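# Shelve floor cartons on the far aisle-end shelving

## Task

Pick up every carton lying on the aisle floor and set each one on a shelf of the final shelving section at the far end of the aisle (either side is fine). Each carton must sit directly on a shelf board, not stacked on another carton, level rather than tilted, and fully within the shelf without overhanging. The robot must not topple or be left leaning, or the task fails.

## Robot and tools

Robot: TidyBot++, a mobile base 0.54 m long, 0.50 m wide and 0.38 m high on four driven casters. It carries one seven-joint arm with a two-finger gripper. The arm's shoulder sits 0.12 m ahead of the base centre and 0.68 m above the floor. Cameras: base_camera, fixed on the base and looking ahead and down, and wrist_camera, which looks along the hand.

Frames: the base frame has its origin on the floor under the base centre, x forward, y left, z up, in metres. The odometry frame is the base frame as it was when the scene began. base_odometry gives x, y and heading (rad, left positive, -3.142 to 3.142) and counts wheel slip as travel. base_tilt is in degrees, with forward and right positive. hand_pose is the midpoint of the closed finger pads, in the base frame; its z axis points out along the fingers and the fingers open along its y axis.

move: a single call may combine base, joints and target, plus optional speeds and min_time_s, cameras and blocking.
- base: one object whose keys are relative offsets from where the base currently is, measured along its own axes. translate_m is metres forward (negative backs up), strafe_m is metres to the left (negative goes right), each -2 to 2; rotate_rad is a turn in radians, counter-clockwise positive, -6.3 to 6.3.
- joints: one object of absolute targets by name, in radians: joint_1_rad (whole arm about vertical, positive turns clockwise from above, the reverse of heading), joint_2_rad shoulder -2.249 to 2.249 (0 is upright, positive leans forward), joint_3_rad, joint_4_rad elbow -2.579 to 2.579, joint_5_rad, joint_6_rad wrist -2.099 to 2.099, joint_7_rad hand roll. Joints 1, 3, 5 and 7 are unlimited and take the shorter way, so send steps below half a turn. gripper_pos is 0 (open, about 85 mm between pads) to 1 (closed); the gap is roughly 85 x (1 - gripper_pos) mm.
- target: one list of seven numbers [x, y, z, qw, qx, qy, qz], an absolute hand pose in the base frame, metres then a unit quaternion. With target, joints may contain only gripper_pos.
- speeds: caps for this action only: translate_m and strafe_m 0.05 to 0.5 m/s, rotate_rad 0.1 to 1.57 rad/s, gripper_pos 0.234 to 0.993 per s. For a combined translate and strafe, give the speed under just one key.
- min_time_s: 0.1 to 8 s, the shortest duration of each arm motion.
- blocking: true (default) returns when everything rests; false returns after about 0.5 s while motion continues.
A move with no action simply reports state and images.

wait(seconds 0 to 10, cameras) lets time pass and returns state, ending early once motions rest. stop(cameras) brakes all your running motions. zoom_image(camera, region [x0, y0, x1, y1] in pixels, at most 504 by 504) enlarges the newest image of that camera. read_manual gives licence texts only. finished_scene(scene) ends the current scene, given its number; make no further calls in that reply.

Results: base_status, joint_status and hand_status read moving, done, off_target (resting short of target, maybe still pushing), not_followed (targets withheld, for example self-collision with cause:, or pose unreachable), contact_stop or time_out (uncommanded stops; the part then holds where it stopped). After an uncommanded stop, a refused call, or a torque_fault, the remaining calls of that reply are skipped. hand_target is where the hand would be with every joint on target. motor_effort is percent of maximum torque, bracketed value the peak. Motor temperatures are listed per arm joint; MOTOR HOT appears from 60 °C and an over-temperature stop near 75 °C makes the arm sag. on_its_own lists things the robot did unasked. ARM HIT marks a hard collision of the arm with itself or the base.

Practical notes: a hand target usually ends within about 3 cm; correct by adding (wanted minus measured hand_pose) to the last target. To hold still, resend hand_target, not hand_pose. A load makes the arm sag and the controller does not compensate. Poses low, close and pointing forward in front of the base tend to fail or drive the arm into the chassis, which is not collision-checked. Unreachable poses wander up to 10 s then time_out. A hand pointing down cannot rise above about 0.94 m, and less when reaching out. The folded hand projects up to 0.08 m past the base front.

Gripper: the fingers make contact near where the pad gap equals the part width and shift about 13 mm outward while closing. off_target on the gripper means it is squeezing something at full force. Cartons are empty and crush easily: close slowly, aim only a little past first touch, and never clamp hard on one still resting on a surface.

Avoid: dropping or releasing cartons while they move, hitting shelves or walls, driving or turning while the arm is snagged above about 0.6 m (tip-over risk), reaching far out over nearby furniture from the folded pose, fast sideways swings with the arm extended, and pushes hard enough to trip a torque fault (limits 104.5 N m for joints 1 to 4, 51.3 N m for 5 to 7). A blocked base keeps shoving until it times out. Backing away or retracting the arm rights a slight lean. Loose objects may occasionally get nudged by something else.

Each tool is called after ">>>" by a JSON object that holds its "api" and its "payload".

## Session

>>> {"api": "move", "payload": {"cameras": ["all"]}}

Scene clock: 0.00 s.
Motor temperatures (°C): [32 30 23 26 33 37 34]
base_odometry: x=+0.000 y=+0.000 heading=+0.000
base_tilt: forward=-0.2 right=+0.7
base_status: not commanded
joint_positions: joint_1_rad=-0.035 joint_2_rad=-0.313 joint_3_rad=+3.132 joint_4_rad=-2.544 joint_5_rad=-0.036 joint_6_rad=-0.845 joint_7_rad=+1.531 gripper_pos=+0.002
joint_status: not commanded
motor_effort: joint_1_rad=+0 joint_2_rad=-2 joint_3_rad=+0 joint_4_rad=+12 joint_5_rad=+0 joint_6_rad=+0 joint_7_rad=+0
hand_pose: x=+0.2578 y=+0.0157 z=+0.5788 quat_wxyz=(-0.014, +0.999, -0.009, +0.032) (m; base frame)
hand_target: x=+0.2577 y=+0.0157 z=+0.5788 quat_wxyz=(-0.014, +0.999, -0.009, +0.032) (m; base frame)
hand_status: not commanded
pictures: base_camera, wrist_camera

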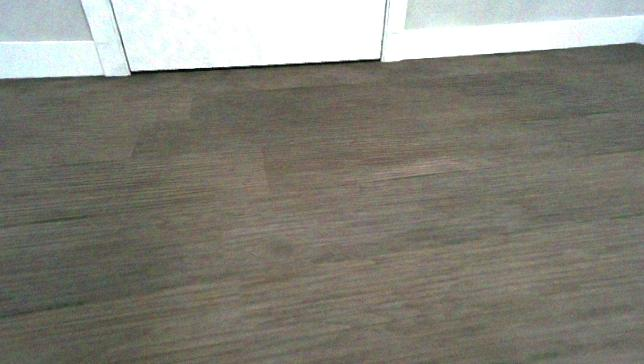

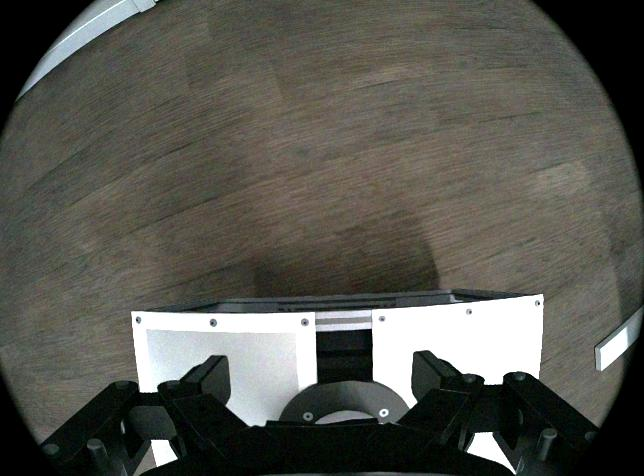

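>>> {"api": "move", "payload": {"joints": {"joint_6_rad": 0.5}, "cameras": ["all"]}}

Scene clock: 9.10 s.
move: done
base_odometry: x=+0.000 y=+0.000 heading=+0.000
base_tilt: forward=-0.2 right=+0.7
base_status: not commanded
joint_positions: joint_1_rad=-0.035 joint_2_rad=-0.313 joint_3_rad=+3.132 joint_4_rad=-2.544 joint_5_rad=-0.036 joint_6_rad=+0.454 joint_7_rad=+1.531 gripper_pos=+0.002
joint_status: all done
motor_effort: joint_1_rad=+0(0) joint_2_rad=-7(7) joint_3_rad=+0(1) joint_4_rad=+16(16) joint_5_rad=+0(1) joint_6_rad=+8(8) joint_7_rad=+0(1)
hand_pose: x=+0.5421 y=+0.0156 z=+0.8254 quat_wxyz=(-0.029, +0.776, -0.015, +0.630)
hand_target: x=+0.5448 y=+0.0153 z=+0.8395 quat_wxyz=(-0.030, +0.761, -0.015, +0.647)
hand_status: not commanded
pictures: base_camera, wrist_camera
wrist_camera: T_world_to_cam=[[-0.00006, -0.99689, -0.07885, 0.08043], [-0.21715, 0.07698, -0.9731, 0.97523], [0.97614, 0.01707, -0.21648, -0.21194]] pos_world=[0.41867, 0.00873, 0.90946]

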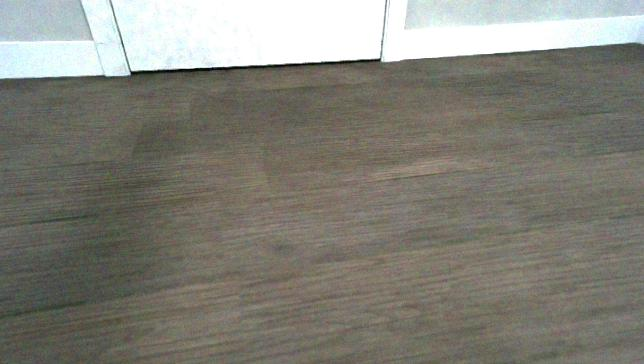

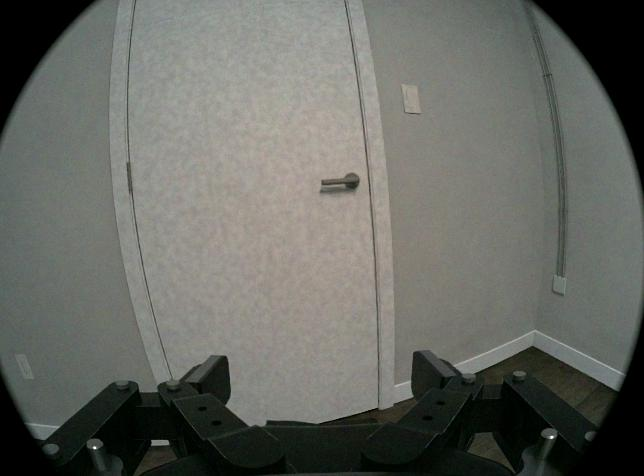

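>>> {"api": "move", "payload": {"joints": {"joint_1_rad": -1.3}, "cameras": ["wrist_camera"]}}

>>> {"api": "move", "payload": {"joints": {"joint_1_rad": -2.8}, "cameras": ["wrist_camera"]}}

>>> {"api": "move", "payload": {"joints": {"joint_1_rad": -4.3}, "cameras": ["wrist_camera"]}}

Scene clock: 15.80 s.
move: done
base_odometry: x=+0.000 y=+0.000 heading=+0.000
base_tilt: forward=-0.2 right=+0.7
base_status: not commanded
joint_positions: joint_1_rad=-1.288 joint_2_rad=-0.313 joint_3_rad=+3.132 joint_4_rad=-2.544 joint_5_rad=-0.036 joint_6_rad=+0.454 joint_7_rad=+1.531 gripper_pos=+0.002
joint_status: all done
motor_effort: joint_1_rad=+0(2) joint_2_rad=-6(7) joint_3_rad=+1(1) joint_4_rad=+15(16) joint_5_rad=+0(1) joint_6_rad=+8(8) joint_7_rad=+0(1)
hand_pose: x=+0.2365 y=+0.4068 z=+0.8254 quat_wxyz=(-0.393, +0.638, +0.443, +0.493)
hand_target: x=+0.2327 y=+0.4106 z=+0.8395 quat_wxyz=(-0.407, +0.623, +0.438, +0.505)
hand_status: not commanded
wrist_camera: T_world_to_cam=[[0.94687, -0.31182, -0.07877, -0.03224], [-0.14096, -0.18222, -0.9731, 0.96616], [0.28908, 0.9325, -0.21649, -0.13016]] pos_world=[0.20434, 0.28737, 0.90946]

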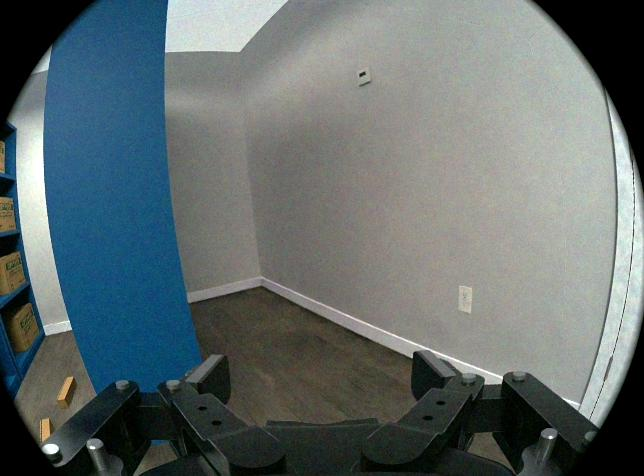

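Scene clock: 18.53 s.
move: done
base_odometry: x=+0.000 y=+0.000 heading=+0.000
base_tilt: forward=-0.2 right=+0.7
base_status: not commanded
joint_positions: joint_1_rad=-2.788 joint_2_rad=-0.313 joint_3_rad=+3.132 joint_4_rad=-2.544 joint_5_rad=-0.036 joint_6_rad=+0.454 joint_7_rad=+1.531 gripper_pos=+0.002
joint_status: all done
motor_effort: joint_1_rad=+0(2) joint_2_rad=-7(7) joint_3_rad=+0(1) joint_4_rad=+16(16) joint_5_rad=+1(1) joint_6_rad=+8(8) joint_7_rad=+0(1)
hand_pose: x=-0.2785 y=+0.1460 z=+0.8254 quat_wxyz=(-0.623, +0.165, +0.759, +0.093)
hand_target: x=-0.2825 y=+0.1425 z=+0.8395 quat_wxyz=(-0.642, +0.157, +0.745, +0.092)
hand_status: not commanded
wrist_camera: T_world_to_cam=[[0.37801, 0.92244, -0.07879, 0.03547], [0.1718, -0.15352, -0.9731, 0.92895], [-0.90972, 0.3543, -0.2165, 0.01249]] pos_world=[-0.16164, 0.10547, 0.90946]

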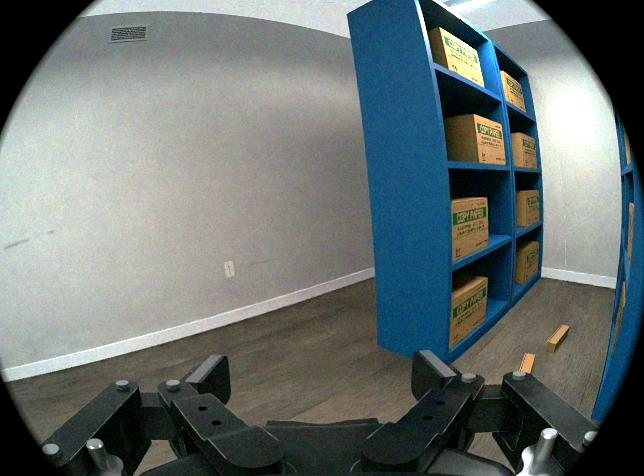

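Scene clock: 21.27 s.
move: done
base_odometry: x=+0.000 y=+0.000 heading=+0.000
base_tilt: forward=-0.2 right=+0.7
base_status: not commanded
joint_positions: joint_1_rad=-4.288 joint_2_rad=-0.313 joint_3_rad=+3.132 joint_4_rad=-2.544 joint_5_rad=-0.036 joint_6_rad=+0.454 joint_7_rad=+1.531 gripper_pos=+0.002
joint_status: all done
motor_effort: joint_1_rad=+0(2) joint_2_rad=-7(7) joint_3_rad=+0(1) joint_4_rad=+16(16) joint_5_rad=+1(1) joint_6_rad=+8(8) joint_7_rad=+0(1)
hand_pose: x=-0.0547 y=-0.3862 z=+0.8254 quat_wxyz=(-0.519, -0.397, +0.667, -0.357)
hand_target: x=-0.0515 y=-0.3905 z=+0.8395 quat_wxyz=(-0.532, -0.393, +0.652, -0.370)
hand_status: not commanded
wrist_camera: T_world_to_cam=[[-0.89339, 0.44232, -0.07878, 0.18673], [0.16527, 0.1605, -0.9731, 0.92974], [-0.41778, -0.88238, -0.21649, -0.04612]] pos_world=[-0.00609, -0.27251, 0.90946]

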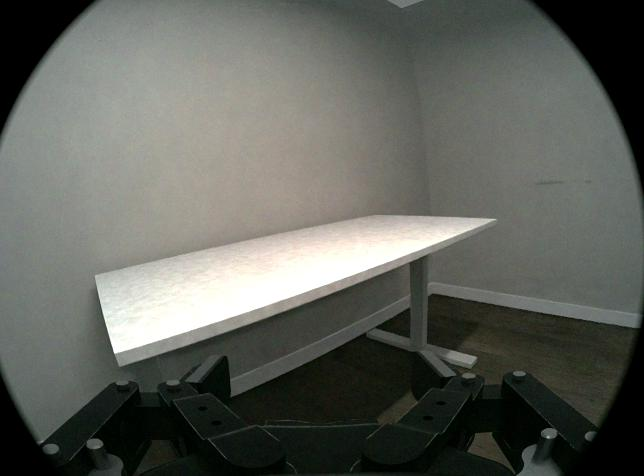

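>>> {"api": "move", "payload": {"joints": {"joint_1_rad": -0.035, "joint_6_rad": 0.35}, "base": {"rotate_rad": 2.0}, "cameras": ["all"]}}

Scene clock: 39.50 s.
move: done
base_odometry: x=+0.000 y=+0.000 heading=+2.000
base_tilt: forward=-0.2 right=+0.7
base_status: done
joint_positions: joint_1_rad=-6.306 joint_2_rad=-0.313 joint_3_rad=+3.132 joint_4_rad=-2.544 joint_5_rad=-0.036 joint_6_rad=+0.403 joint_7_rad=+1.531 gripper_pos=+0.002
joint_status: all done
motor_effort: joint_1_rad=+0(2) joint_2_rad=-6(8) joint_3_rad=+0(2) joint_4_rad=+16(16) joint_5_rad=+0(1) joint_6_rad=+8(9) joint_7_rad=+0(1)
hand_pose: x=+0.5387 y=+0.0108 z=+0.8100 quat_wxyz=(+0.025, -0.792, +0.020, -0.610)
hand_target: x=+0.5339 y=+0.0161 z=+0.7942 quat_wxyz=(+0.028, -0.808, +0.015, -0.589)
hand_status: not commanded
pictures: base_camera, wrist_camera
wrist_camera: T_world_to_cam=[[-0.01491, -0.99688, -0.07757, 0.08143], [-0.26547, 0.07874, -0.9609, 0.97605], [0.964, 0.00626, -0.26582, -0.1652]] pos_world=[0.41959, 0.00536, 0.90029]

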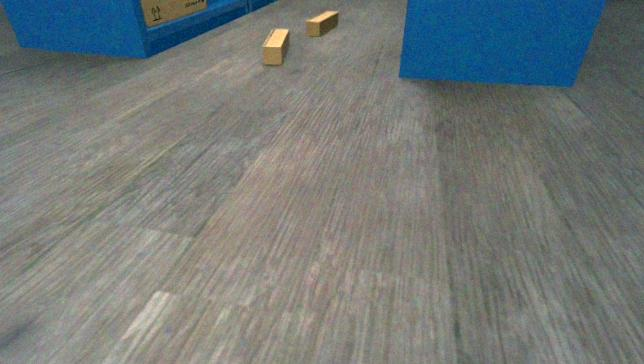

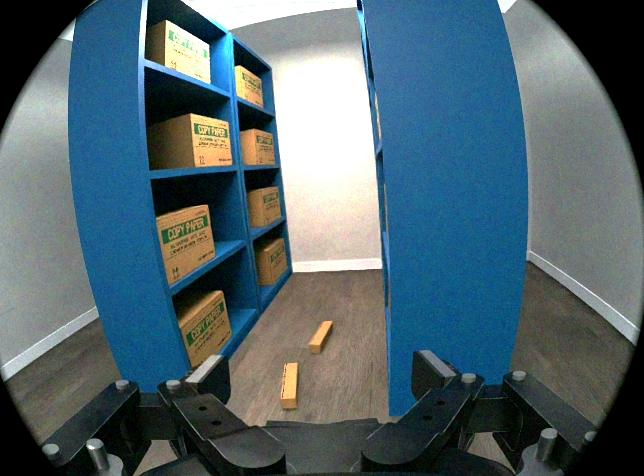

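>>> {"api": "zoom_image", "payload": {"camera": "wrist_camera", "region": [130, 100, 400, 420]}}

>>> {"api": "zoom_image", "payload": {"camera": "base_camera", "region": [120, 0, 420, 100]}}

Scaled by 1.575.

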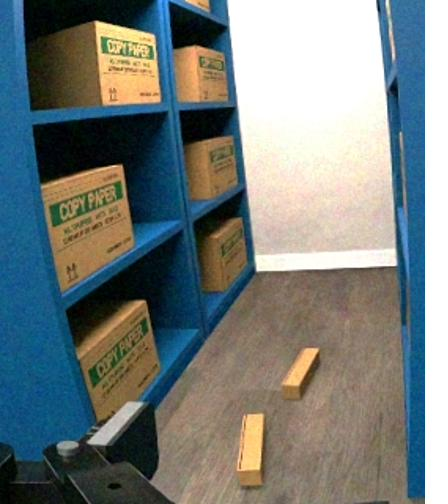

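Scaled by 1.680.

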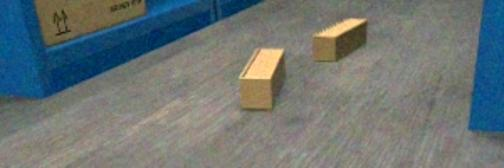

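>>> {"api": "move", "payload": {"base": {"translate_m": 0.37, "strafe_m": 0.40, "rotate_rad": -0.17}, "cameras": ["all"]}}

Scene clock: 70.50 s.
move: done
base_odometry: x=-0.518 y=+0.170 heading=+1.830
base_tilt: forward=-0.2 right=+0.7
base_status: done
joint_positions: joint_1_rad=-6.310 joint_2_rad=-0.313 joint_3_rad=+3.132 joint_4_rad=-2.544 joint_5_rad=-0.036 joint_6_rad=+0.400 joint_7_rad=+1.531 gripper_pos=+0.002
joint_status: not commanded
motor_effort: joint_1_rad=+0(1) joint_2_rad=-6(9) joint_3_rad=+1(2) joint_4_rad=+16(16) joint_5_rad=+1(1) joint_6_rad=+8(8) joint_7_rad=+0(0)
hand_pose: x=+0.5384 y=+0.0124 z=+0.8092 quat_wxyz=(+0.026, -0.793, +0.018, -0.609)
hand_target: x=+0.5339 y=+0.0161 z=+0.7942 quat_wxyz=(+0.028, -0.808, +0.015, -0.589)
hand_status: not commanded
pictures: base_camera, wrist_camera
wrist_camera: T_world_to_cam=[[-0.01138, -0.99692, -0.07754, 0.08098], [-0.26816, 0.07775, -0.96023, 0.97603], [0.96331, 0.00986, -0.26822, -0.16291]] pos_world=[0.41959, 0.00645, 0.8998]

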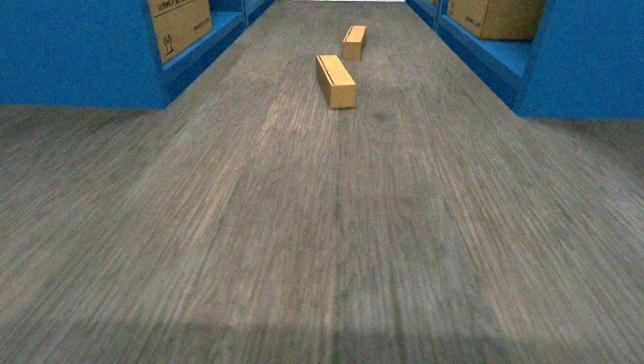

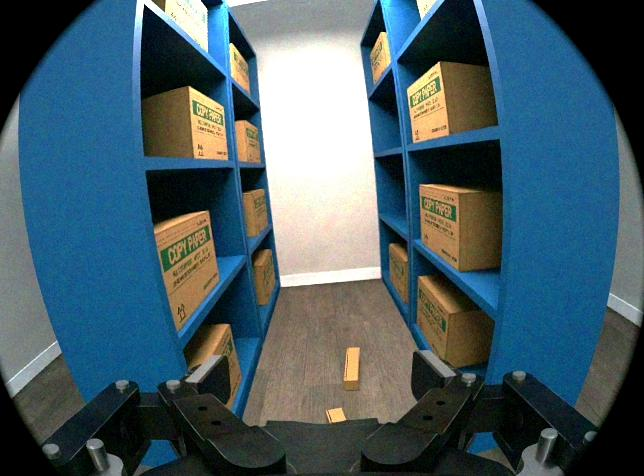

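>>> {"api": "zoom_image", "payload": {"camera": "wrist_camera", "region": [220, 60, 520, 420]}}

>>> {"api": "zoom_image", "payload": {"camera": "base_camera", "region": [130, 0, 540, 120]}}

Scaled by 1.400.

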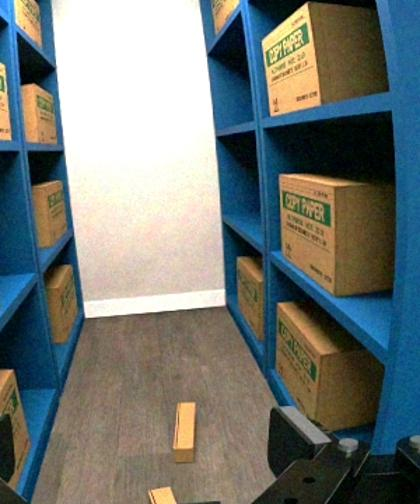

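Scaled by 1.229.

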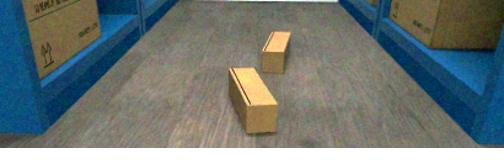

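>>> {"api": "move", "payload": {"base": {"translate_m": 0.48, "strafe_m": -0.118, "rotate_rad": 0.2}, "joints": {"joint_1_rad": 0.0, "joint_2_rad": 1.2, "joint_3_rad": 3.14, "joint_4_rad": -1.9, "joint_5_rad": 0.0, "joint_6_rad": 0.56, "joint_7_rad": 1.57}, "min_time_s": 4, "cameras": ["all"]}}

Scene clock: 119.83 s.
move: done
base_odometry: x=-0.527 y=+0.665 heading=+2.030
base_tilt: forward=-0.2 right=+0.7
base_status: done
joint_positions: joint_1_rad=-6.296 joint_2_rad=+1.158 joint_3_rad=+3.132 joint_4_rad=-1.925 joint_5_rad=-0.036 joint_6_rad=+0.515 joint_7_rad=+1.531 gripper_pos=+0.002
joint_status: all done
motor_effort: joint_1_rad=+0(2) joint_2_rad=-35(37) joint_3_rad=-1(2) joint_4_rad=+4(16) joint_5_rad=+1(1) joint_6_rad=+4(9) joint_7_rad=+0(1)
hand_pose: x=+0.6916 y=+0.0089 z=+0.2752 quat_wxyz=(+0.008, -0.959, +0.030, -0.283)
hand_target: x=+0.7004 y=+0.0023 z=+0.2636 quat_wxyz=(+0.001, -0.955, +0.000, -0.296)
hand_status: not commanded
pictures: base_camera, wrist_camera
wrist_camera: T_world_to_cam=[[-0.07284, -0.99682, -0.03239, 0.06786], [-0.84306, 0.07889, -0.53201, 0.78438], [0.53287, -0.01144, -0.84612, 0.00323]] pos_world=[0.6645, 0.00581, 0.42222]

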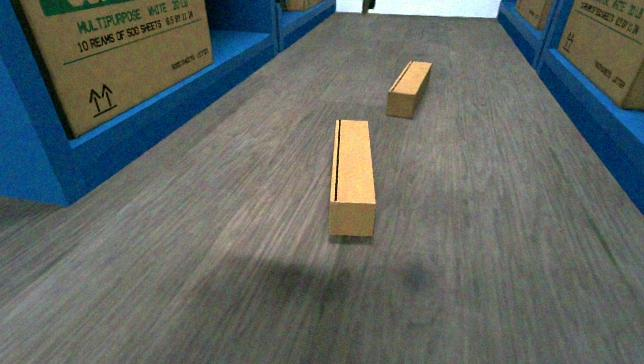

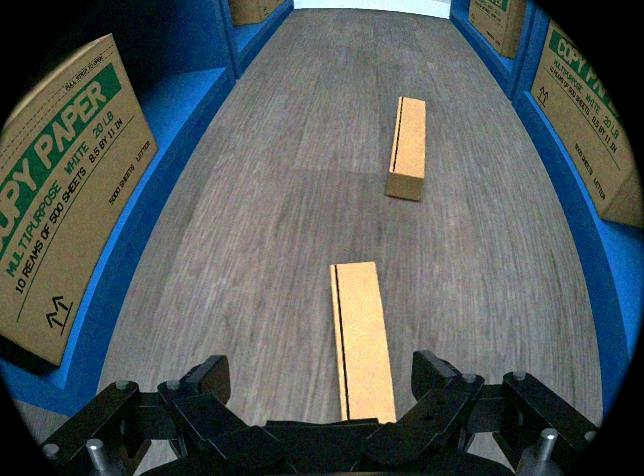

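>>> {"api": "move", "payload": {"base": {"strafe_m": -0.035}, "joints": {"joint_2_rad": 1.51, "joint_4_rad": -1.63, "joint_6_rad": 0.64}, "min_time_s": 2.5, "cameras": ["all"]}}

Scene clock: 140.47 s.
move: done
base_odometry: x=-0.495 y=+0.680 heading=+2.030
base_tilt: forward=-0.2 right=+0.7
base_status: done
joint_positions: joint_1_rad=-6.280 joint_2_rad=+1.460 joint_3_rad=+3.137 joint_4_rad=-1.653 joint_5_rad=-0.036 joint_6_rad=+0.594 joint_7_rad=+1.531 gripper_pos=+0.002
joint_status: all done
motor_effort: joint_1_rad=+0(3) joint_2_rad=-38(39) joint_3_rad=-1(3) joint_4_rad=+3(5) joint_5_rad=+0(1) joint_6_rad=+5(6) joint_7_rad=+0(1)
hand_pose: x=+0.7274 y=-0.0039 z=+0.1612 quat_wxyz=(+0.003, -0.951, +0.038, -0.306)
hand_target: x=+0.7258 y=+0.0023 z=+0.1436 quat_wxyz=(+0.001, -0.949, +0.001, -0.315)
hand_status: not commanded
pictures: base_camera, wrist_camera
wrist_camera: T_world_to_cam=[[-0.09085, -0.99541, -0.03009, 0.06677], [-0.81436, 0.09165, -0.57308, 0.74072], [0.5732, -0.02755, -0.81895, -0.14623]] pos_world=[0.6931, -0.00545, 0.30674]

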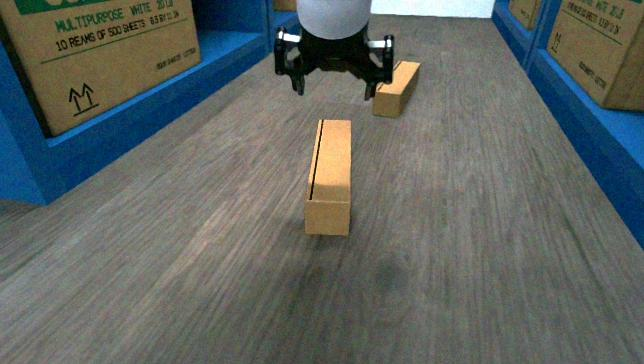

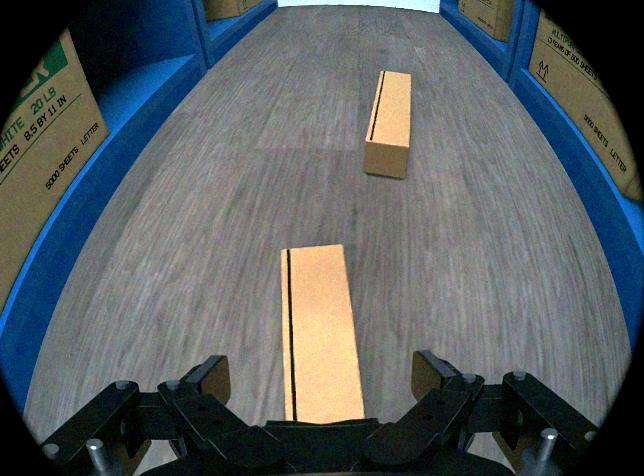

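>>> {"api": "move", "payload": {"joints": {"joint_2_rad": 1.775, "joint_4_rad": -1.3}, "min_time_s": 2.5, "cameras": ["all"]}}

Scene clock: 154.70 s.
move: done
base_odometry: x=-0.495 y=+0.680 heading=+2.030
base_tilt: forward=-0.1 right=+0.7
base_status: not commanded
joint_positions: joint_1_rad=-6.280 joint_2_rad=+1.723 joint_3_rad=+3.137 joint_4_rad=-1.324 joint_5_rad=-0.036 joint_6_rad=+0.595 joint_7_rad=+1.531 gripper_pos=+0.002
joint_status: all done
motor_effort: joint_1_rad=+0(1) joint_2_rad=-38(40) joint_3_rad=-1(1) joint_4_rad=+4(5) joint_5_rad=+1(1) joint_6_rad=+5(6) joint_7_rad=+0(1)
hand_pose: x=+0.7625 y=-0.0044 z=+0.0649 quat_wxyz=(+0.004, -0.940, +0.039, -0.338)
hand_target: x=+0.7540 y=+0.0021 z=+0.0461 quat_wxyz=(+0.001, -0.938, +0.001, -0.346)
hand_status: not commanded
pictures: base_camera, wrist_camera
wrist_camera: T_world_to_cam=[[-0.09022, -0.99528, -0.03589, 0.06656], [-0.77387, 0.09274, -0.62652, 0.68673], [0.62689, -0.02875, -0.77858, -0.28875]] pos_world=[0.71846, -0.00575, 0.20782]

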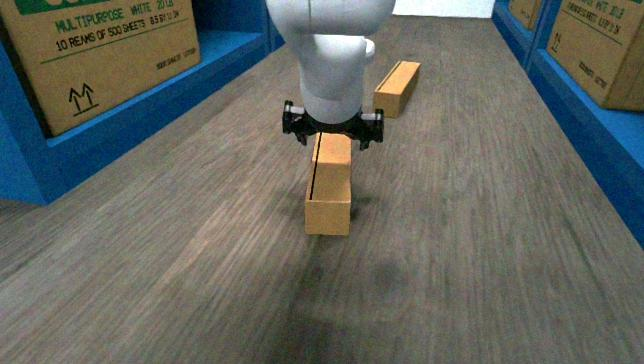

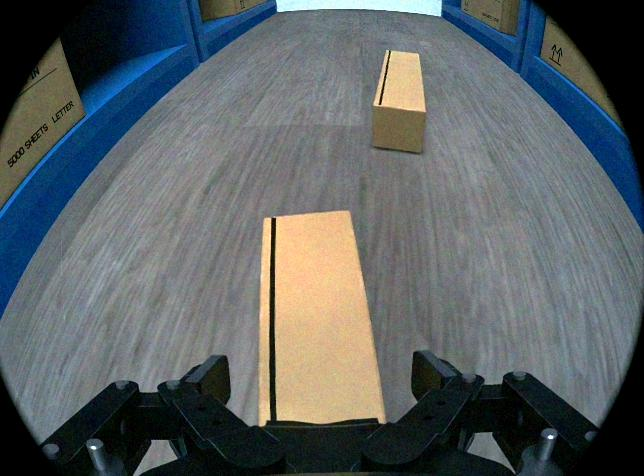

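>>> {"api": "move", "payload": {"joints": {"joint_6_rad": 0.41}, "min_time_s": 1.5, "cameras": ["all"]}}

Scene clock: 162.60 s.
move: done
base_odometry: x=-0.495 y=+0.680 heading=+2.030
base_tilt: forward=-0.2 right=+0.7
base_status: not commanded
joint_positions: joint_1_rad=-6.280 joint_2_rad=+1.723 joint_3_rad=+3.137 joint_4_rad=-1.324 joint_5_rad=-0.036 joint_6_rad=+0.459 joint_7_rad=+1.531 gripper_pos=+0.002
joint_status: all done
motor_effort: joint_1_rad=+0(0) joint_2_rad=-39(39) joint_3_rad=-1(1) joint_4_rad=+4(5) joint_5_rad=+1(1) joint_6_rad=+4(6) joint_7_rad=+0(1)
hand_pose: x=+0.7280 y=-0.0028 z=+0.0401 quat_wxyz=(+0.004, -0.961, +0.039, -0.273)
hand_target: x=+0.6948 y=+0.0022 z=+0.0062 quat_wxyz=(+0.001, -0.972, +0.001, -0.236)
hand_status: not commanded
pictures: base_camera, wrist_camera
wrist_camera: T_world_to_cam=[[-0.09355, -0.9952, -0.02875, 0.06619], [-0.85206, 0.09496, -0.51475, 0.69671], [0.51501, -0.02366, -0.85686, -0.20176]] pos_world=[0.70374, -0.00506, 0.18766]

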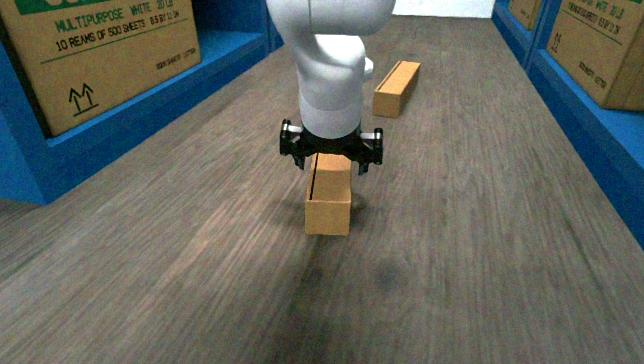

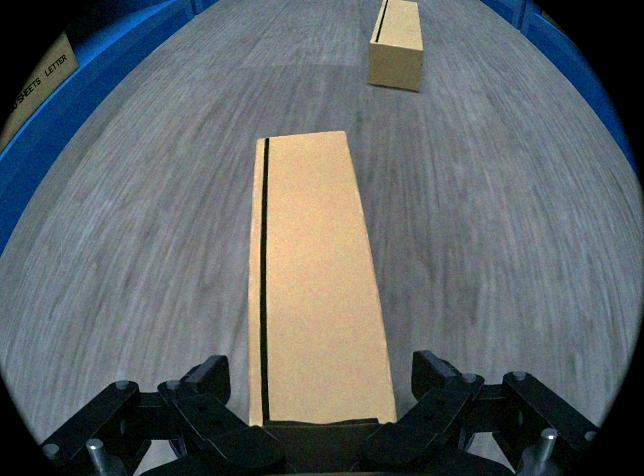

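>>> {"api": "move", "payload": {"joints": {"gripper_pos": 0.30}, "speeds": {"gripper_pos": 0.234}, "cameras": ["wrist_camera"]}}

Scene clock: 169.47 s.
move: done
base_odometry: x=-0.495 y=+0.680 heading=+2.030
base_tilt: forward=-0.1 right=+0.6
base_status: not commanded
joint_positions: joint_1_rad=-6.280 joint_2_rad=+1.723 joint_3_rad=+3.137 joint_4_rad=-1.324 joint_5_rad=-0.036 joint_6_rad=+0.458 joint_7_rad=+1.531 gripper_pos=+0.299
joint_status: all done
motor_effort: joint_1_rad=+0(1) joint_2_rad=-37(39) joint_3_rad=-1(1) joint_4_rad=+4(4) joint_5_rad=+1(1) joint_6_rad=+4(5) joint_7_rad=+0(1)
hand_pose: x=+0.7277 y=-0.0028 z=+0.0400 quat_wxyz=(+0.004, -0.961, +0.039, -0.272)
hand_target: x=+0.6948 y=+0.0022 z=+0.0062 quat_wxyz=(+0.001, -0.972, +0.001, -0.236)
hand_status: not commanded
wrist_camera: T_world_to_cam=[[-0.09352, -0.9952, -0.02876, 0.06616], [-0.85248, 0.09496, -0.51406, 0.69674], [0.51432, -0.02356, -0.85728, -0.20123]] pos_world=[0.70364, -0.00506, 0.18756]

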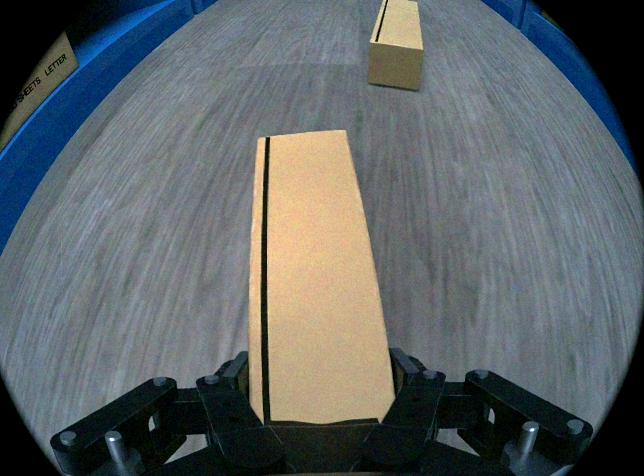

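>>> {"api": "move", "payload": {"joints": {"gripper_pos": 0.33}, "speeds": {"gripper_pos": 0.234}, "cameras": ["wrist_camera"]}}

>>> {"api": "move", "payload": {"joints": {"gripper_pos": 0.345}, "speeds": {"gripper_pos": 0.234}, "cameras": ["wrist_camera"]}}

Scene clock: 173.60 s.
move: done
base_odometry: x=-0.495 y=+0.680 heading=+2.030
base_tilt: forward=-0.2 right=+0.7
base_status: not commanded
joint_positions: joint_1_rad=-6.280 joint_2_rad=+1.723 joint_3_rad=+3.137 joint_4_rad=-1.324 joint_5_rad=-0.036 joint_6_rad=+0.458 joint_7_rad=+1.531 gripper_pos=+0.329
joint_status: all done
motor_effort: joint_1_rad=+0(0) joint_2_rad=-34(37) joint_3_rad=-1(1) joint_4_rad=+4(4) joint_5_rad=+0(1) joint_6_rad=+3(4) joint_7_rad=+0(0)
hand_pose: x=+0.7277 y=-0.0028 z=+0.0400 quat_wxyz=(+0.004, -0.961, +0.039, -0.272)
hand_target: x=+0.6948 y=+0.0022 z=+0.0062 quat_wxyz=(+0.001, -0.972, +0.001, -0.236)
hand_status: not commanded
wrist_camera: T_world_to_cam=[[-0.09352, -0.9952, -0.02876, 0.06616], [-0.85248, 0.09496, -0.51406, 0.69674], [0.51432, -0.02356, -0.85728, -0.20123]] pos_world=[0.70364, -0.00506, 0.18756]

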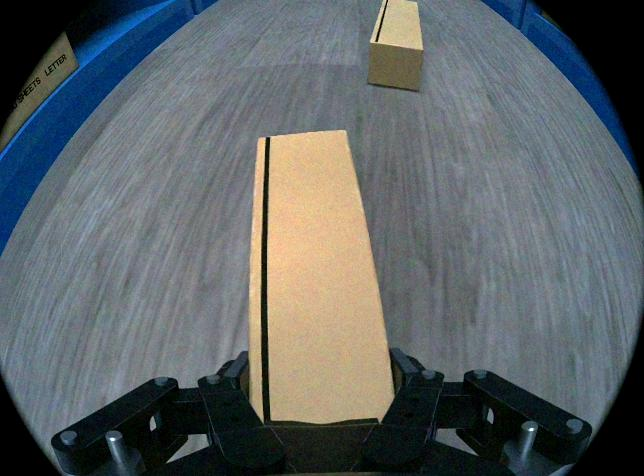

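Scene clock: 174.60 s.
move: done
base_odometry: x=-0.495 y=+0.680 heading=+2.030
base_tilt: forward=-0.1 right=+0.7
base_status: not commanded
joint_positions: joint_1_rad=-6.280 joint_2_rad=+1.723 joint_3_rad=+3.137 joint_4_rad=-1.324 joint_5_rad=-0.036 joint_6_rad=+0.458 joint_7_rad=+1.531 gripper_pos=+0.341
joint_status: all done
motor_effort: joint_1_rad=+0(0) joint_2_rad=-31(34) joint_3_rad=-1(1) joint_4_rad=+4(5) joint_5_rad=+0(1) joint_6_rad=+2(3) joint_7_rad=+0(1)
hand_pose: x=+0.7278 y=-0.0028 z=+0.0400 quat_wxyz=(+0.004, -0.961, +0.039, -0.273)
hand_target: x=+0.6948 y=+0.0022 z=+0.0062 quat_wxyz=(+0.001, -0.972, +0.001, -0.236)
hand_status: not commanded
wrist_camera: T_world_to_cam=[[-0.09352, -0.9952, -0.02877, 0.06617], [-0.85244, 0.09496, -0.51413, 0.69681], [0.51439, -0.02356, -0.85723, -0.20134]] pos_world=[0.70374, -0.00506, 0.18756]

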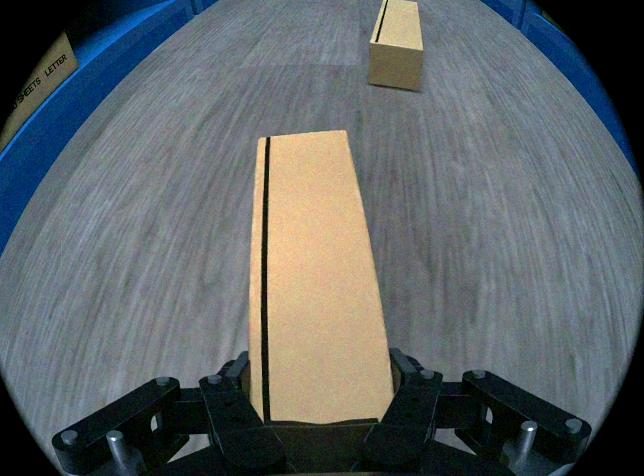

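>>> {"api": "move", "payload": {"joints": {"gripper_pos": 0.35}, "speeds": {"gripper_pos": 0.234}, "cameras": []}}

>>> {"api": "move", "payload": {"joints": {"joint_2_rad": 1.58}, "min_time_s": 2.5, "cameras": ["all"]}}

Scene clock: 178.87 s.
move: done
base_odometry: x=-0.495 y=+0.680 heading=+2.030
base_tilt: forward=-0.2 right=+0.7
base_status: not commanded
joint_positions: joint_1_rad=-6.280 joint_2_rad=+1.723 joint_3_rad=+3.137 joint_4_rad=-1.324 joint_5_rad=-0.036 joint_6_rad=+0.458 joint_7_rad=+1.531 gripper_pos=+0.348
joint_status: all done
motor_effort: joint_1_rad=+0(1) joint_2_rad=-31(32) joint_3_rad=+0(1) joint_4_rad=+5(6) joint_5_rad=+0(1) joint_6_rad=+2(3) joint_7_rad=+0(1)
hand_pose: x=+0.7278 y=-0.0028 z=+0.0400 quat_wxyz=(+0.004, -0.961, +0.039, -0.273)
hand_target: x=+0.6948 y=+0.0022 z=+0.0062 quat_wxyz=(+0.001, -0.972, +0.001, -0.236)
hand_status: not commanded

Scene clock: 181.67 s.
move: done
base_odometry: x=-0.495 y=+0.680 heading=+2.030
base_tilt: forward=-0.2 right=+0.7
base_status: not commanded
joint_positions: joint_1_rad=-6.280 joint_2_rad=+1.641 joint_3_rad=+3.137 joint_4_rad=-1.323 joint_5_rad=-0.036 joint_6_rad=+0.452 joint_7_rad=+1.531 gripper_pos=+0.348
joint_status: all done
motor_effort: joint_1_rad=+0(0) joint_2_rad=-41(41) joint_3_rad=-1(2) joint_4_rad=+6(6) joint_5_rad=+0(1) joint_6_rad=+5(5) joint_7_rad=+0(1)
hand_pose: x=+0.7771 y=-0.0029 z=+0.0911 quat_wxyz=(+0.005, -0.950, +0.039, -0.309)
hand_target: x=+0.8148 y=+0.0022 z=+0.1306 quat_wxyz=(+0.001, -0.944, +0.001, -0.330)
hand_status: not commanded
pictures: base_camera, wrist_camera
wrist_camera: T_world_to_cam=[[-0.09094, -0.99521, -0.03581, 0.07079], [-0.8104, 0.09485, -0.57815, 0.73826], [0.57878, -0.02356, -0.81514, -0.23681]] pos_world=[0.74178, -0.00516, 0.23633]

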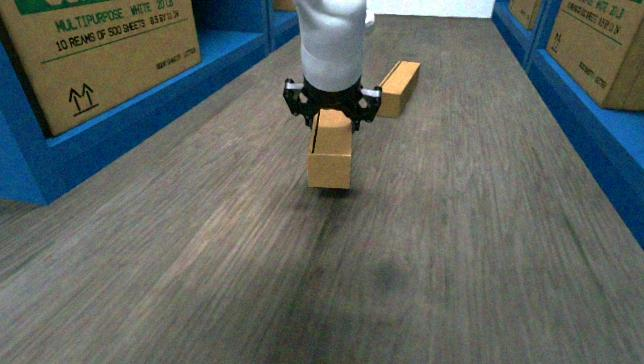

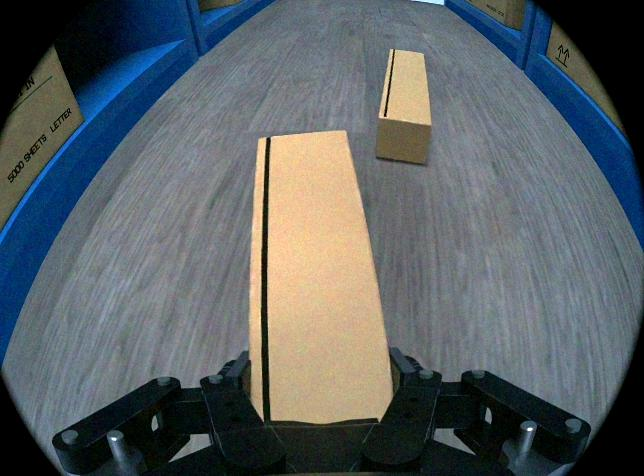

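>>> {"api": "move", "payload": {"joints": {"joint_2_rad": 1.2}, "min_time_s": 3, "base": {"translate_m": -0.545, "strafe_m": 0.267}, "cameras": ["wrist_camera"]}}

>>> {"api": "move", "payload": {"base": {"rotate_rad": 1.37}, "speeds": {"rotate_rad": 0.8}, "cameras": ["all"]}}

Scene clock: 198.90 s.
move: done
base_odometry: x=-0.493 y=+0.073 heading=+2.030
base_tilt: forward=-0.2 right=+0.7
base_status: done
joint_positions: joint_1_rad=-6.281 joint_2_rad=+1.263 joint_3_rad=+3.137 joint_4_rad=-1.319 joint_5_rad=-0.036 joint_6_rad=+0.452 joint_7_rad=+1.531 gripper_pos=+0.348
joint_status: all done
motor_effort: joint_1_rad=+0(3) joint_2_rad=-46(46) joint_3_rad=-1(2) joint_4_rad=+12(12) joint_5_rad=+0(1) joint_6_rad=+8(8) joint_7_rad=+0(1)
hand_pose: x=+0.9506 y=-0.0025 z=+0.3779 quat_wxyz=(+0.012, -0.874, +0.037, -0.484)
hand_target: x=+0.9696 y=+0.0022 z=+0.4280 quat_wxyz=(+0.001, -0.865, +0.000, -0.502)
hand_status: not commanded
wrist_camera: T_world_to_cam=[[-0.07023, -0.99534, -0.06612, 0.08903], [-0.53624, 0.09356, -0.83887, 0.88252], [0.84114, -0.02346, -0.54031, -0.45671]] pos_world=[0.86365, -0.00466, 0.49944]

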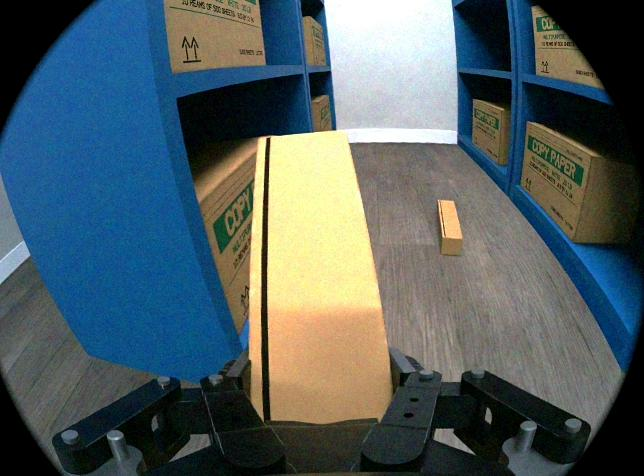

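Scene clock: 201.83 s.
move: done
base_odometry: x=-0.493 y=+0.073 heading=-2.883
base_tilt: forward=-0.1 right=+0.7
base_status: done
joint_positions: joint_1_rad=-6.280 joint_2_rad=+1.262 joint_3_rad=+3.136 joint_4_rad=-1.319 joint_5_rad=-0.036 joint_6_rad=+0.452 joint_7_rad=+1.531 gripper_pos=+0.348
joint_status: not commanded
motor_effort: joint_1_rad=+0(7) joint_2_rad=-46(47) joint_3_rad=-1(4) joint_4_rad=+12(12) joint_5_rad=+1(1) joint_6_rad=+8(8) joint_7_rad=+0(1)
hand_pose: x=+0.9506 y=-0.0028 z=+0.3780 quat_wxyz=(+0.013, -0.874, +0.037, -0.484)
hand_target: x=+0.9696 y=+0.0022 z=+0.4280 quat_wxyz=(+0.001, -0.865, +0.000, -0.502)
hand_status: not commanded
pictures: base_camera, wrist_camera
wrist_camera: T_world_to_cam=[[-0.07095, -0.99522, -0.06708, 0.08975], [-0.53605, 0.09475, -0.83885, 0.88248], [0.8412, -0.02356, -0.54021, -0.45676]] pos_world=[0.86365, -0.00506, 0.49954]

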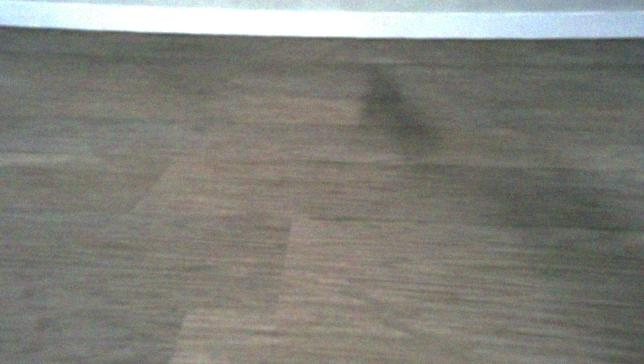

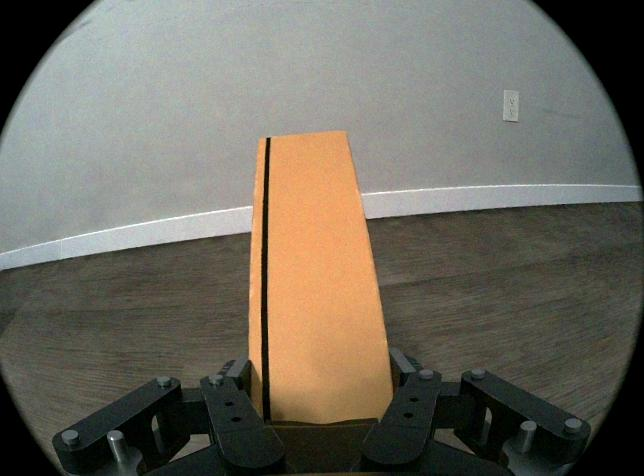

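>>> {"api": "move", "payload": {"joints": {"joint_2_rad": 1.73}, "min_time_s": 3.5, "cameras": ["base_camera"]}}

Scene clock: 208.47 s.
move: done
base_odometry: x=-0.493 y=+0.073 heading=-2.883
base_tilt: forward=-0.2 right=+0.7
base_status: not commanded
joint_positions: joint_1_rad=-6.280 joint_2_rad=+1.687 joint_3_rad=+3.136 joint_4_rad=-1.319 joint_5_rad=-0.036 joint_6_rad=+0.451 joint_7_rad=+1.531 gripper_pos=+0.348
joint_status: all done
motor_effort: joint_1_rad=+0(0) joint_2_rad=-39(46) joint_3_rad=-1(1) joint_4_rad=+5(12) joint_5_rad=+1(1) joint_6_rad=+5(8) joint_7_rad=+0(1)
hand_pose: x=+0.7512 y=-0.0022 z=+0.0620 quat_wxyz=(+0.005, -0.957, +0.039, -0.289)
hand_target: x=+0.7246 y=+0.0022 z=+0.0328 quat_wxyz=(+0.001, -0.966, +0.001, -0.258)
hand_status: not commanded

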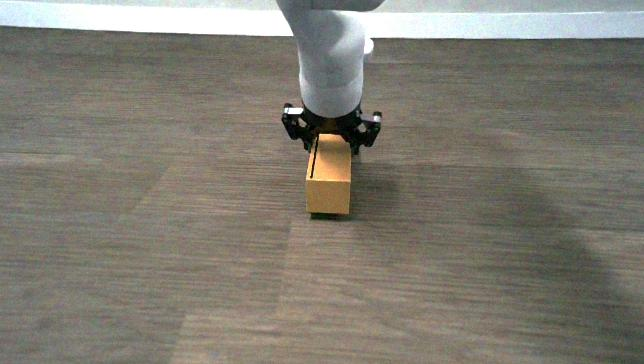

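>>> {"api": "move", "payload": {"joints": {"joint_2_rad": 1.755}, "min_time_s": 1.5, "cameras": []}}

>>> {"api": "move", "payload": {"joints": {"joint_2_rad": 1.768}, "min_time_s": 1, "cameras": ["base_camera"]}}

Scene clock: 212.13 s.
move: done
base_odometry: x=-0.493 y=+0.073 heading=-2.883
base_tilt: forward=-0.1 right=+0.7
base_status: not commanded
joint_positions: joint_1_rad=-6.280 joint_2_rad=+1.703 joint_3_rad=+3.136 joint_4_rad=-1.319 joint_5_rad=-0.036 joint_6_rad=+0.451 joint_7_rad=+1.531 gripper_pos=+0.348
joint_status: all done
motor_effort: joint_1_rad=+0(0) joint_2_rad=-39(40) joint_3_rad=-1(1) joint_4_rad=+5(5) joint_5_rad=+1(1) joint_6_rad=+5(5) joint_7_rad=+0(0)
hand_pose: x=+0.7417 y=-0.0022 z=+0.0524 quat_wxyz=(+0.005, -0.959, +0.039, -0.281)
hand_target: x=+0.7081 y=+0.0022 z=+0.0179 quat_wxyz=(+0.001, -0.969, +0.001, -0.246)
hand_status: not commanded

Scene clock: 213.40 s.
move: done
base_odometry: x=-0.493 y=+0.073 heading=-2.883
base_tilt: forward=-0.2 right=+0.7
base_status: not commanded
joint_positions: joint_1_rad=-6.280 joint_2_rad=+1.716 joint_3_rad=+3.136 joint_4_rad=-1.319 joint_5_rad=-0.036 joint_6_rad=+0.451 joint_7_rad=+1.531 gripper_pos=+0.348
joint_status: all done
motor_effort: joint_1_rad=+0(0) joint_2_rad=-39(40) joint_3_rad=-1(1) joint_4_rad=+4(5) joint_5_rad=+0(1) joint_6_rad=+5(5) joint_7_rad=+0(0)
hand_pose: x=+0.7335 y=-0.0022 z=+0.0444 quat_wxyz=(+0.005, -0.961, +0.040, -0.275)
hand_target: x=+0.6995 y=+0.0022 z=+0.0103 quat_wxyz=(+0.001, -0.971, +0.001, -0.239)
hand_status: not commanded

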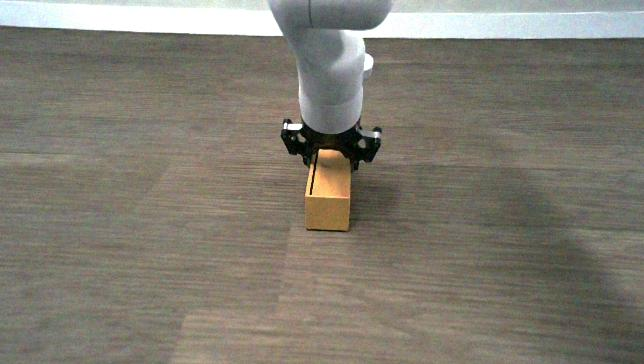

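>>> {"api": "move", "payload": {"joints": {"joint_2_rad": 1.775}, "min_time_s": 1, "cameras": []}}

>>> {"api": "move", "payload": {"joints": {"joint_2_rad": 1.781}, "min_time_s": 1, "cameras": ["base_camera"]}}

Scene clock: 218.50 s.
move: done
base_odometry: x=-0.493 y=+0.073 heading=-2.883
base_tilt: forward=-0.1 right=+0.7
base_status: not commanded
joint_positions: joint_1_rad=-6.280 joint_2_rad=+1.722 joint_3_rad=+3.136 joint_4_rad=-1.319 joint_5_rad=-0.036 joint_6_rad=+0.451 joint_7_rad=+1.531 gripper_pos=+0.348
joint_status: all done
motor_effort: joint_1_rad=+0(0) joint_2_rad=-38(40) joint_3_rad=-1(1) joint_4_rad=+4(5) joint_5_rad=+0(1) joint_6_rad=+4(5) joint_7_rad=+0(1)
hand_pose: x=+0.7295 y=-0.0022 z=+0.0406 quat_wxyz=(+0.005, -0.961, +0.040, -0.272)
hand_target: x=+0.6948 y=+0.0022 z=+0.0062 quat_wxyz=(+0.001, -0.972, +0.001, -0.236)
hand_status: not commanded

Scene clock: 219.80 s.
move: done
base_odometry: x=-0.493 y=+0.073 heading=-2.883
base_tilt: forward=-0.2 right=+0.7
base_status: not commanded
joint_positions: joint_1_rad=-6.280 joint_2_rad=+1.722 joint_3_rad=+3.136 joint_4_rad=-1.319 joint_5_rad=-0.036 joint_6_rad=+0.451 joint_7_rad=+1.531 gripper_pos=+0.348
joint_status: all done
motor_effort: joint_1_rad=+0(1) joint_2_rad=-38(39) joint_3_rad=-1(1) joint_4_rad=+4(4) joint_5_rad=+0(1) joint_6_rad=+4(4) joint_7_rad=+0(1)
hand_pose: x=+0.7295 y=-0.0022 z=+0.0406 quat_wxyz=(+0.005, -0.961, +0.040, -0.272)
hand_target: x=+0.6907 y=+0.0022 z=+0.0028 quat_wxyz=(+0.001, -0.972, +0.001, -0.233)
hand_status: not commanded

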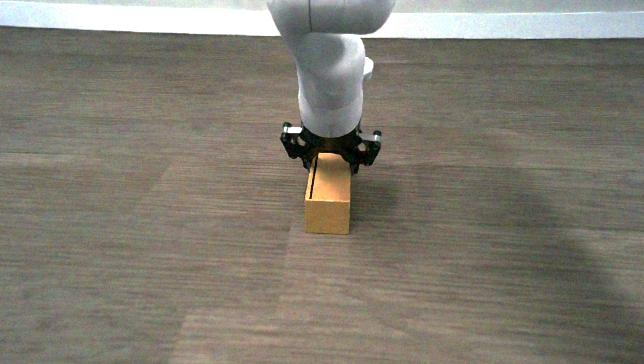

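>>> {"api": "move", "payload": {"joints": {"gripper_pos": 0.0}, "speeds": {"gripper_pos": 0.4}, "cameras": ["wrist_camera"]}}

>>> {"api": "move", "payload": {"joints": {"joint_2_rad": 1.2}, "min_time_s": 2, "cameras": ["all"]}}

Scene clock: 227.07 s.
move: done
base_odometry: x=-0.493 y=+0.073 heading=-2.883
base_tilt: forward=-0.2 right=+0.6
base_status: not commanded
joint_positions: joint_1_rad=-6.280 joint_2_rad=+1.727 joint_3_rad=+3.136 joint_4_rad=-1.319 joint_5_rad=-0.036 joint_6_rad=+0.451 joint_7_rad=+1.531 gripper_pos=+0.002
joint_status: all done
motor_effort: joint_1_rad=+0(0) joint_2_rad=-38(39) joint_3_rad=-1(1) joint_4_rad=+4(4) joint_5_rad=+0(1) joint_6_rad=+4(4) joint_7_rad=+0(0)
hand_pose: x=+0.7259 y=-0.0022 z=+0.0372 quat_wxyz=(+0.004, -0.962, +0.040, -0.269)
hand_target: x=+0.6907 y=+0.0022 z=+0.0028 quat_wxyz=(+0.001, -0.972, +0.001, -0.233)
hand_status: not commanded
wrist_camera: T_world_to_cam=[[-0.09388, -0.99515, -0.02944, 0.06689], [-0.85568, 0.09577, -0.50857, 0.69593], [0.50892, -0.02256, -0.86052, -0.19864]] pos_world=[0.70286, -0.00456, 0.18497]

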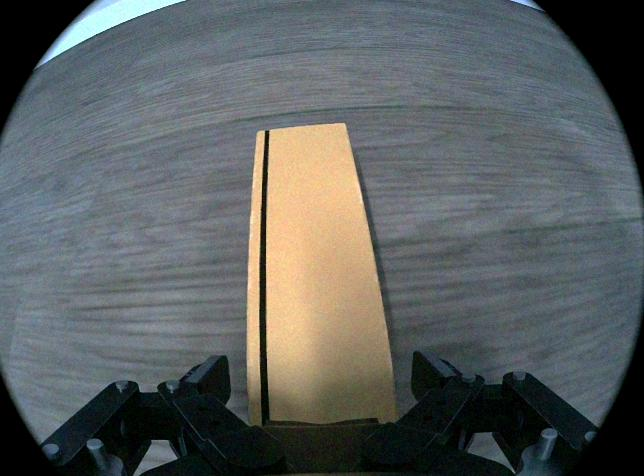

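Scene clock: 229.40 s.
move: done
base_odometry: x=-0.493 y=+0.073 heading=-2.883
base_tilt: forward=-0.2 right=+0.7
base_status: not commanded
joint_positions: joint_1_rad=-6.280 joint_2_rad=+1.245 joint_3_rad=+3.136 joint_4_rad=-1.319 joint_5_rad=-0.036 joint_6_rad=+0.451 joint_7_rad=+1.531 gripper_pos=+0.002
joint_status: all done
motor_effort: joint_1_rad=+0(0) joint_2_rad=-45(46) joint_3_rad=-1(1) joint_4_rad=+12(12) joint_5_rad=+0(1) joint_6_rad=+7(7) joint_7_rad=+0(0)
hand_pose: x=+0.9558 y=-0.0028 z=+0.3925 quat_wxyz=(+0.013, -0.870, +0.037, -0.492)
hand_target: x=+0.9696 y=+0.0022 z=+0.4280 quat_wxyz=(+0.001, -0.865, +0.000, -0.502)
hand_status: not commanded
pictures: base_camera, wrist_camera
wrist_camera: T_world_to_cam=[[-0.06982, -0.99522, -0.06826, 0.09048], [-0.52199, 0.09476, -0.84767, 0.88747], [0.85009, -0.02356, -0.52611, -0.46732]] pos_world=[0.86683, -0.00506, 0.5126]

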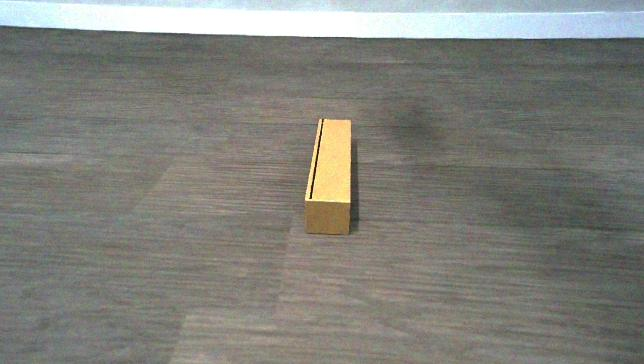

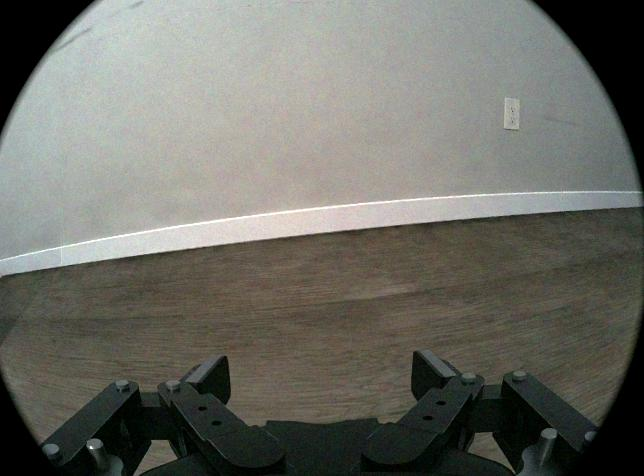

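>>> {"api": "move", "payload": {"base": {"rotate_rad": -1.57}, "cameras": ["all"]}}

Scene clock: 236.43 s.
move: done
base_odometry: x=-0.493 y=+0.073 heading=+1.830
base_tilt: forward=-0.2 right=+0.7
base_status: done
joint_positions: joint_1_rad=-6.281 joint_2_rad=+1.245 joint_3_rad=+3.152 joint_4_rad=-1.315 joint_5_rad=-0.036 joint_6_rad=+0.451 joint_7_rad=+1.531 gripper_pos=+0.002
joint_status: not commanded
motor_effort: joint_1_rad=+0(9) joint_2_rad=-45(46) joint_3_rad=+0(5) joint_4_rad=+12(12) joint_5_rad=+0(2) joint_6_rad=+7(7) joint_7_rad=+0(1)
hand_pose: x=+0.9576 y=-0.0106 z=+0.3942 quat_wxyz=(+0.006, -0.869, +0.035, -0.494)
hand_target: x=+0.9696 y=+0.0022 z=+0.4280 quat_wxyz=(+0.001, -0.865, +0.000, -0.502)
hand_status: not commanded
pictures: base_camera, wrist_camera
wrist_camera: T_world_to_cam=[[-0.07357, -0.99586, -0.0534, 0.08072], [-0.51815, 0.08392, -0.85116, 0.88812], [0.85212, -0.03494, -0.52218, -0.47177]] pos_world=[0.86812, -0.01063, 0.51389]

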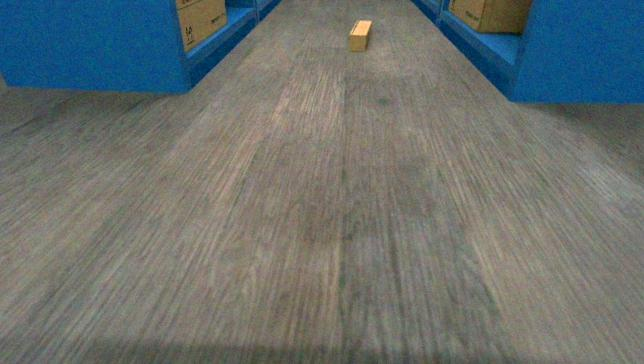

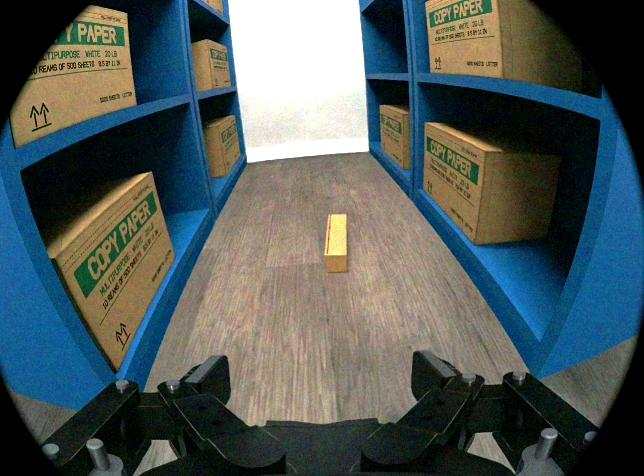

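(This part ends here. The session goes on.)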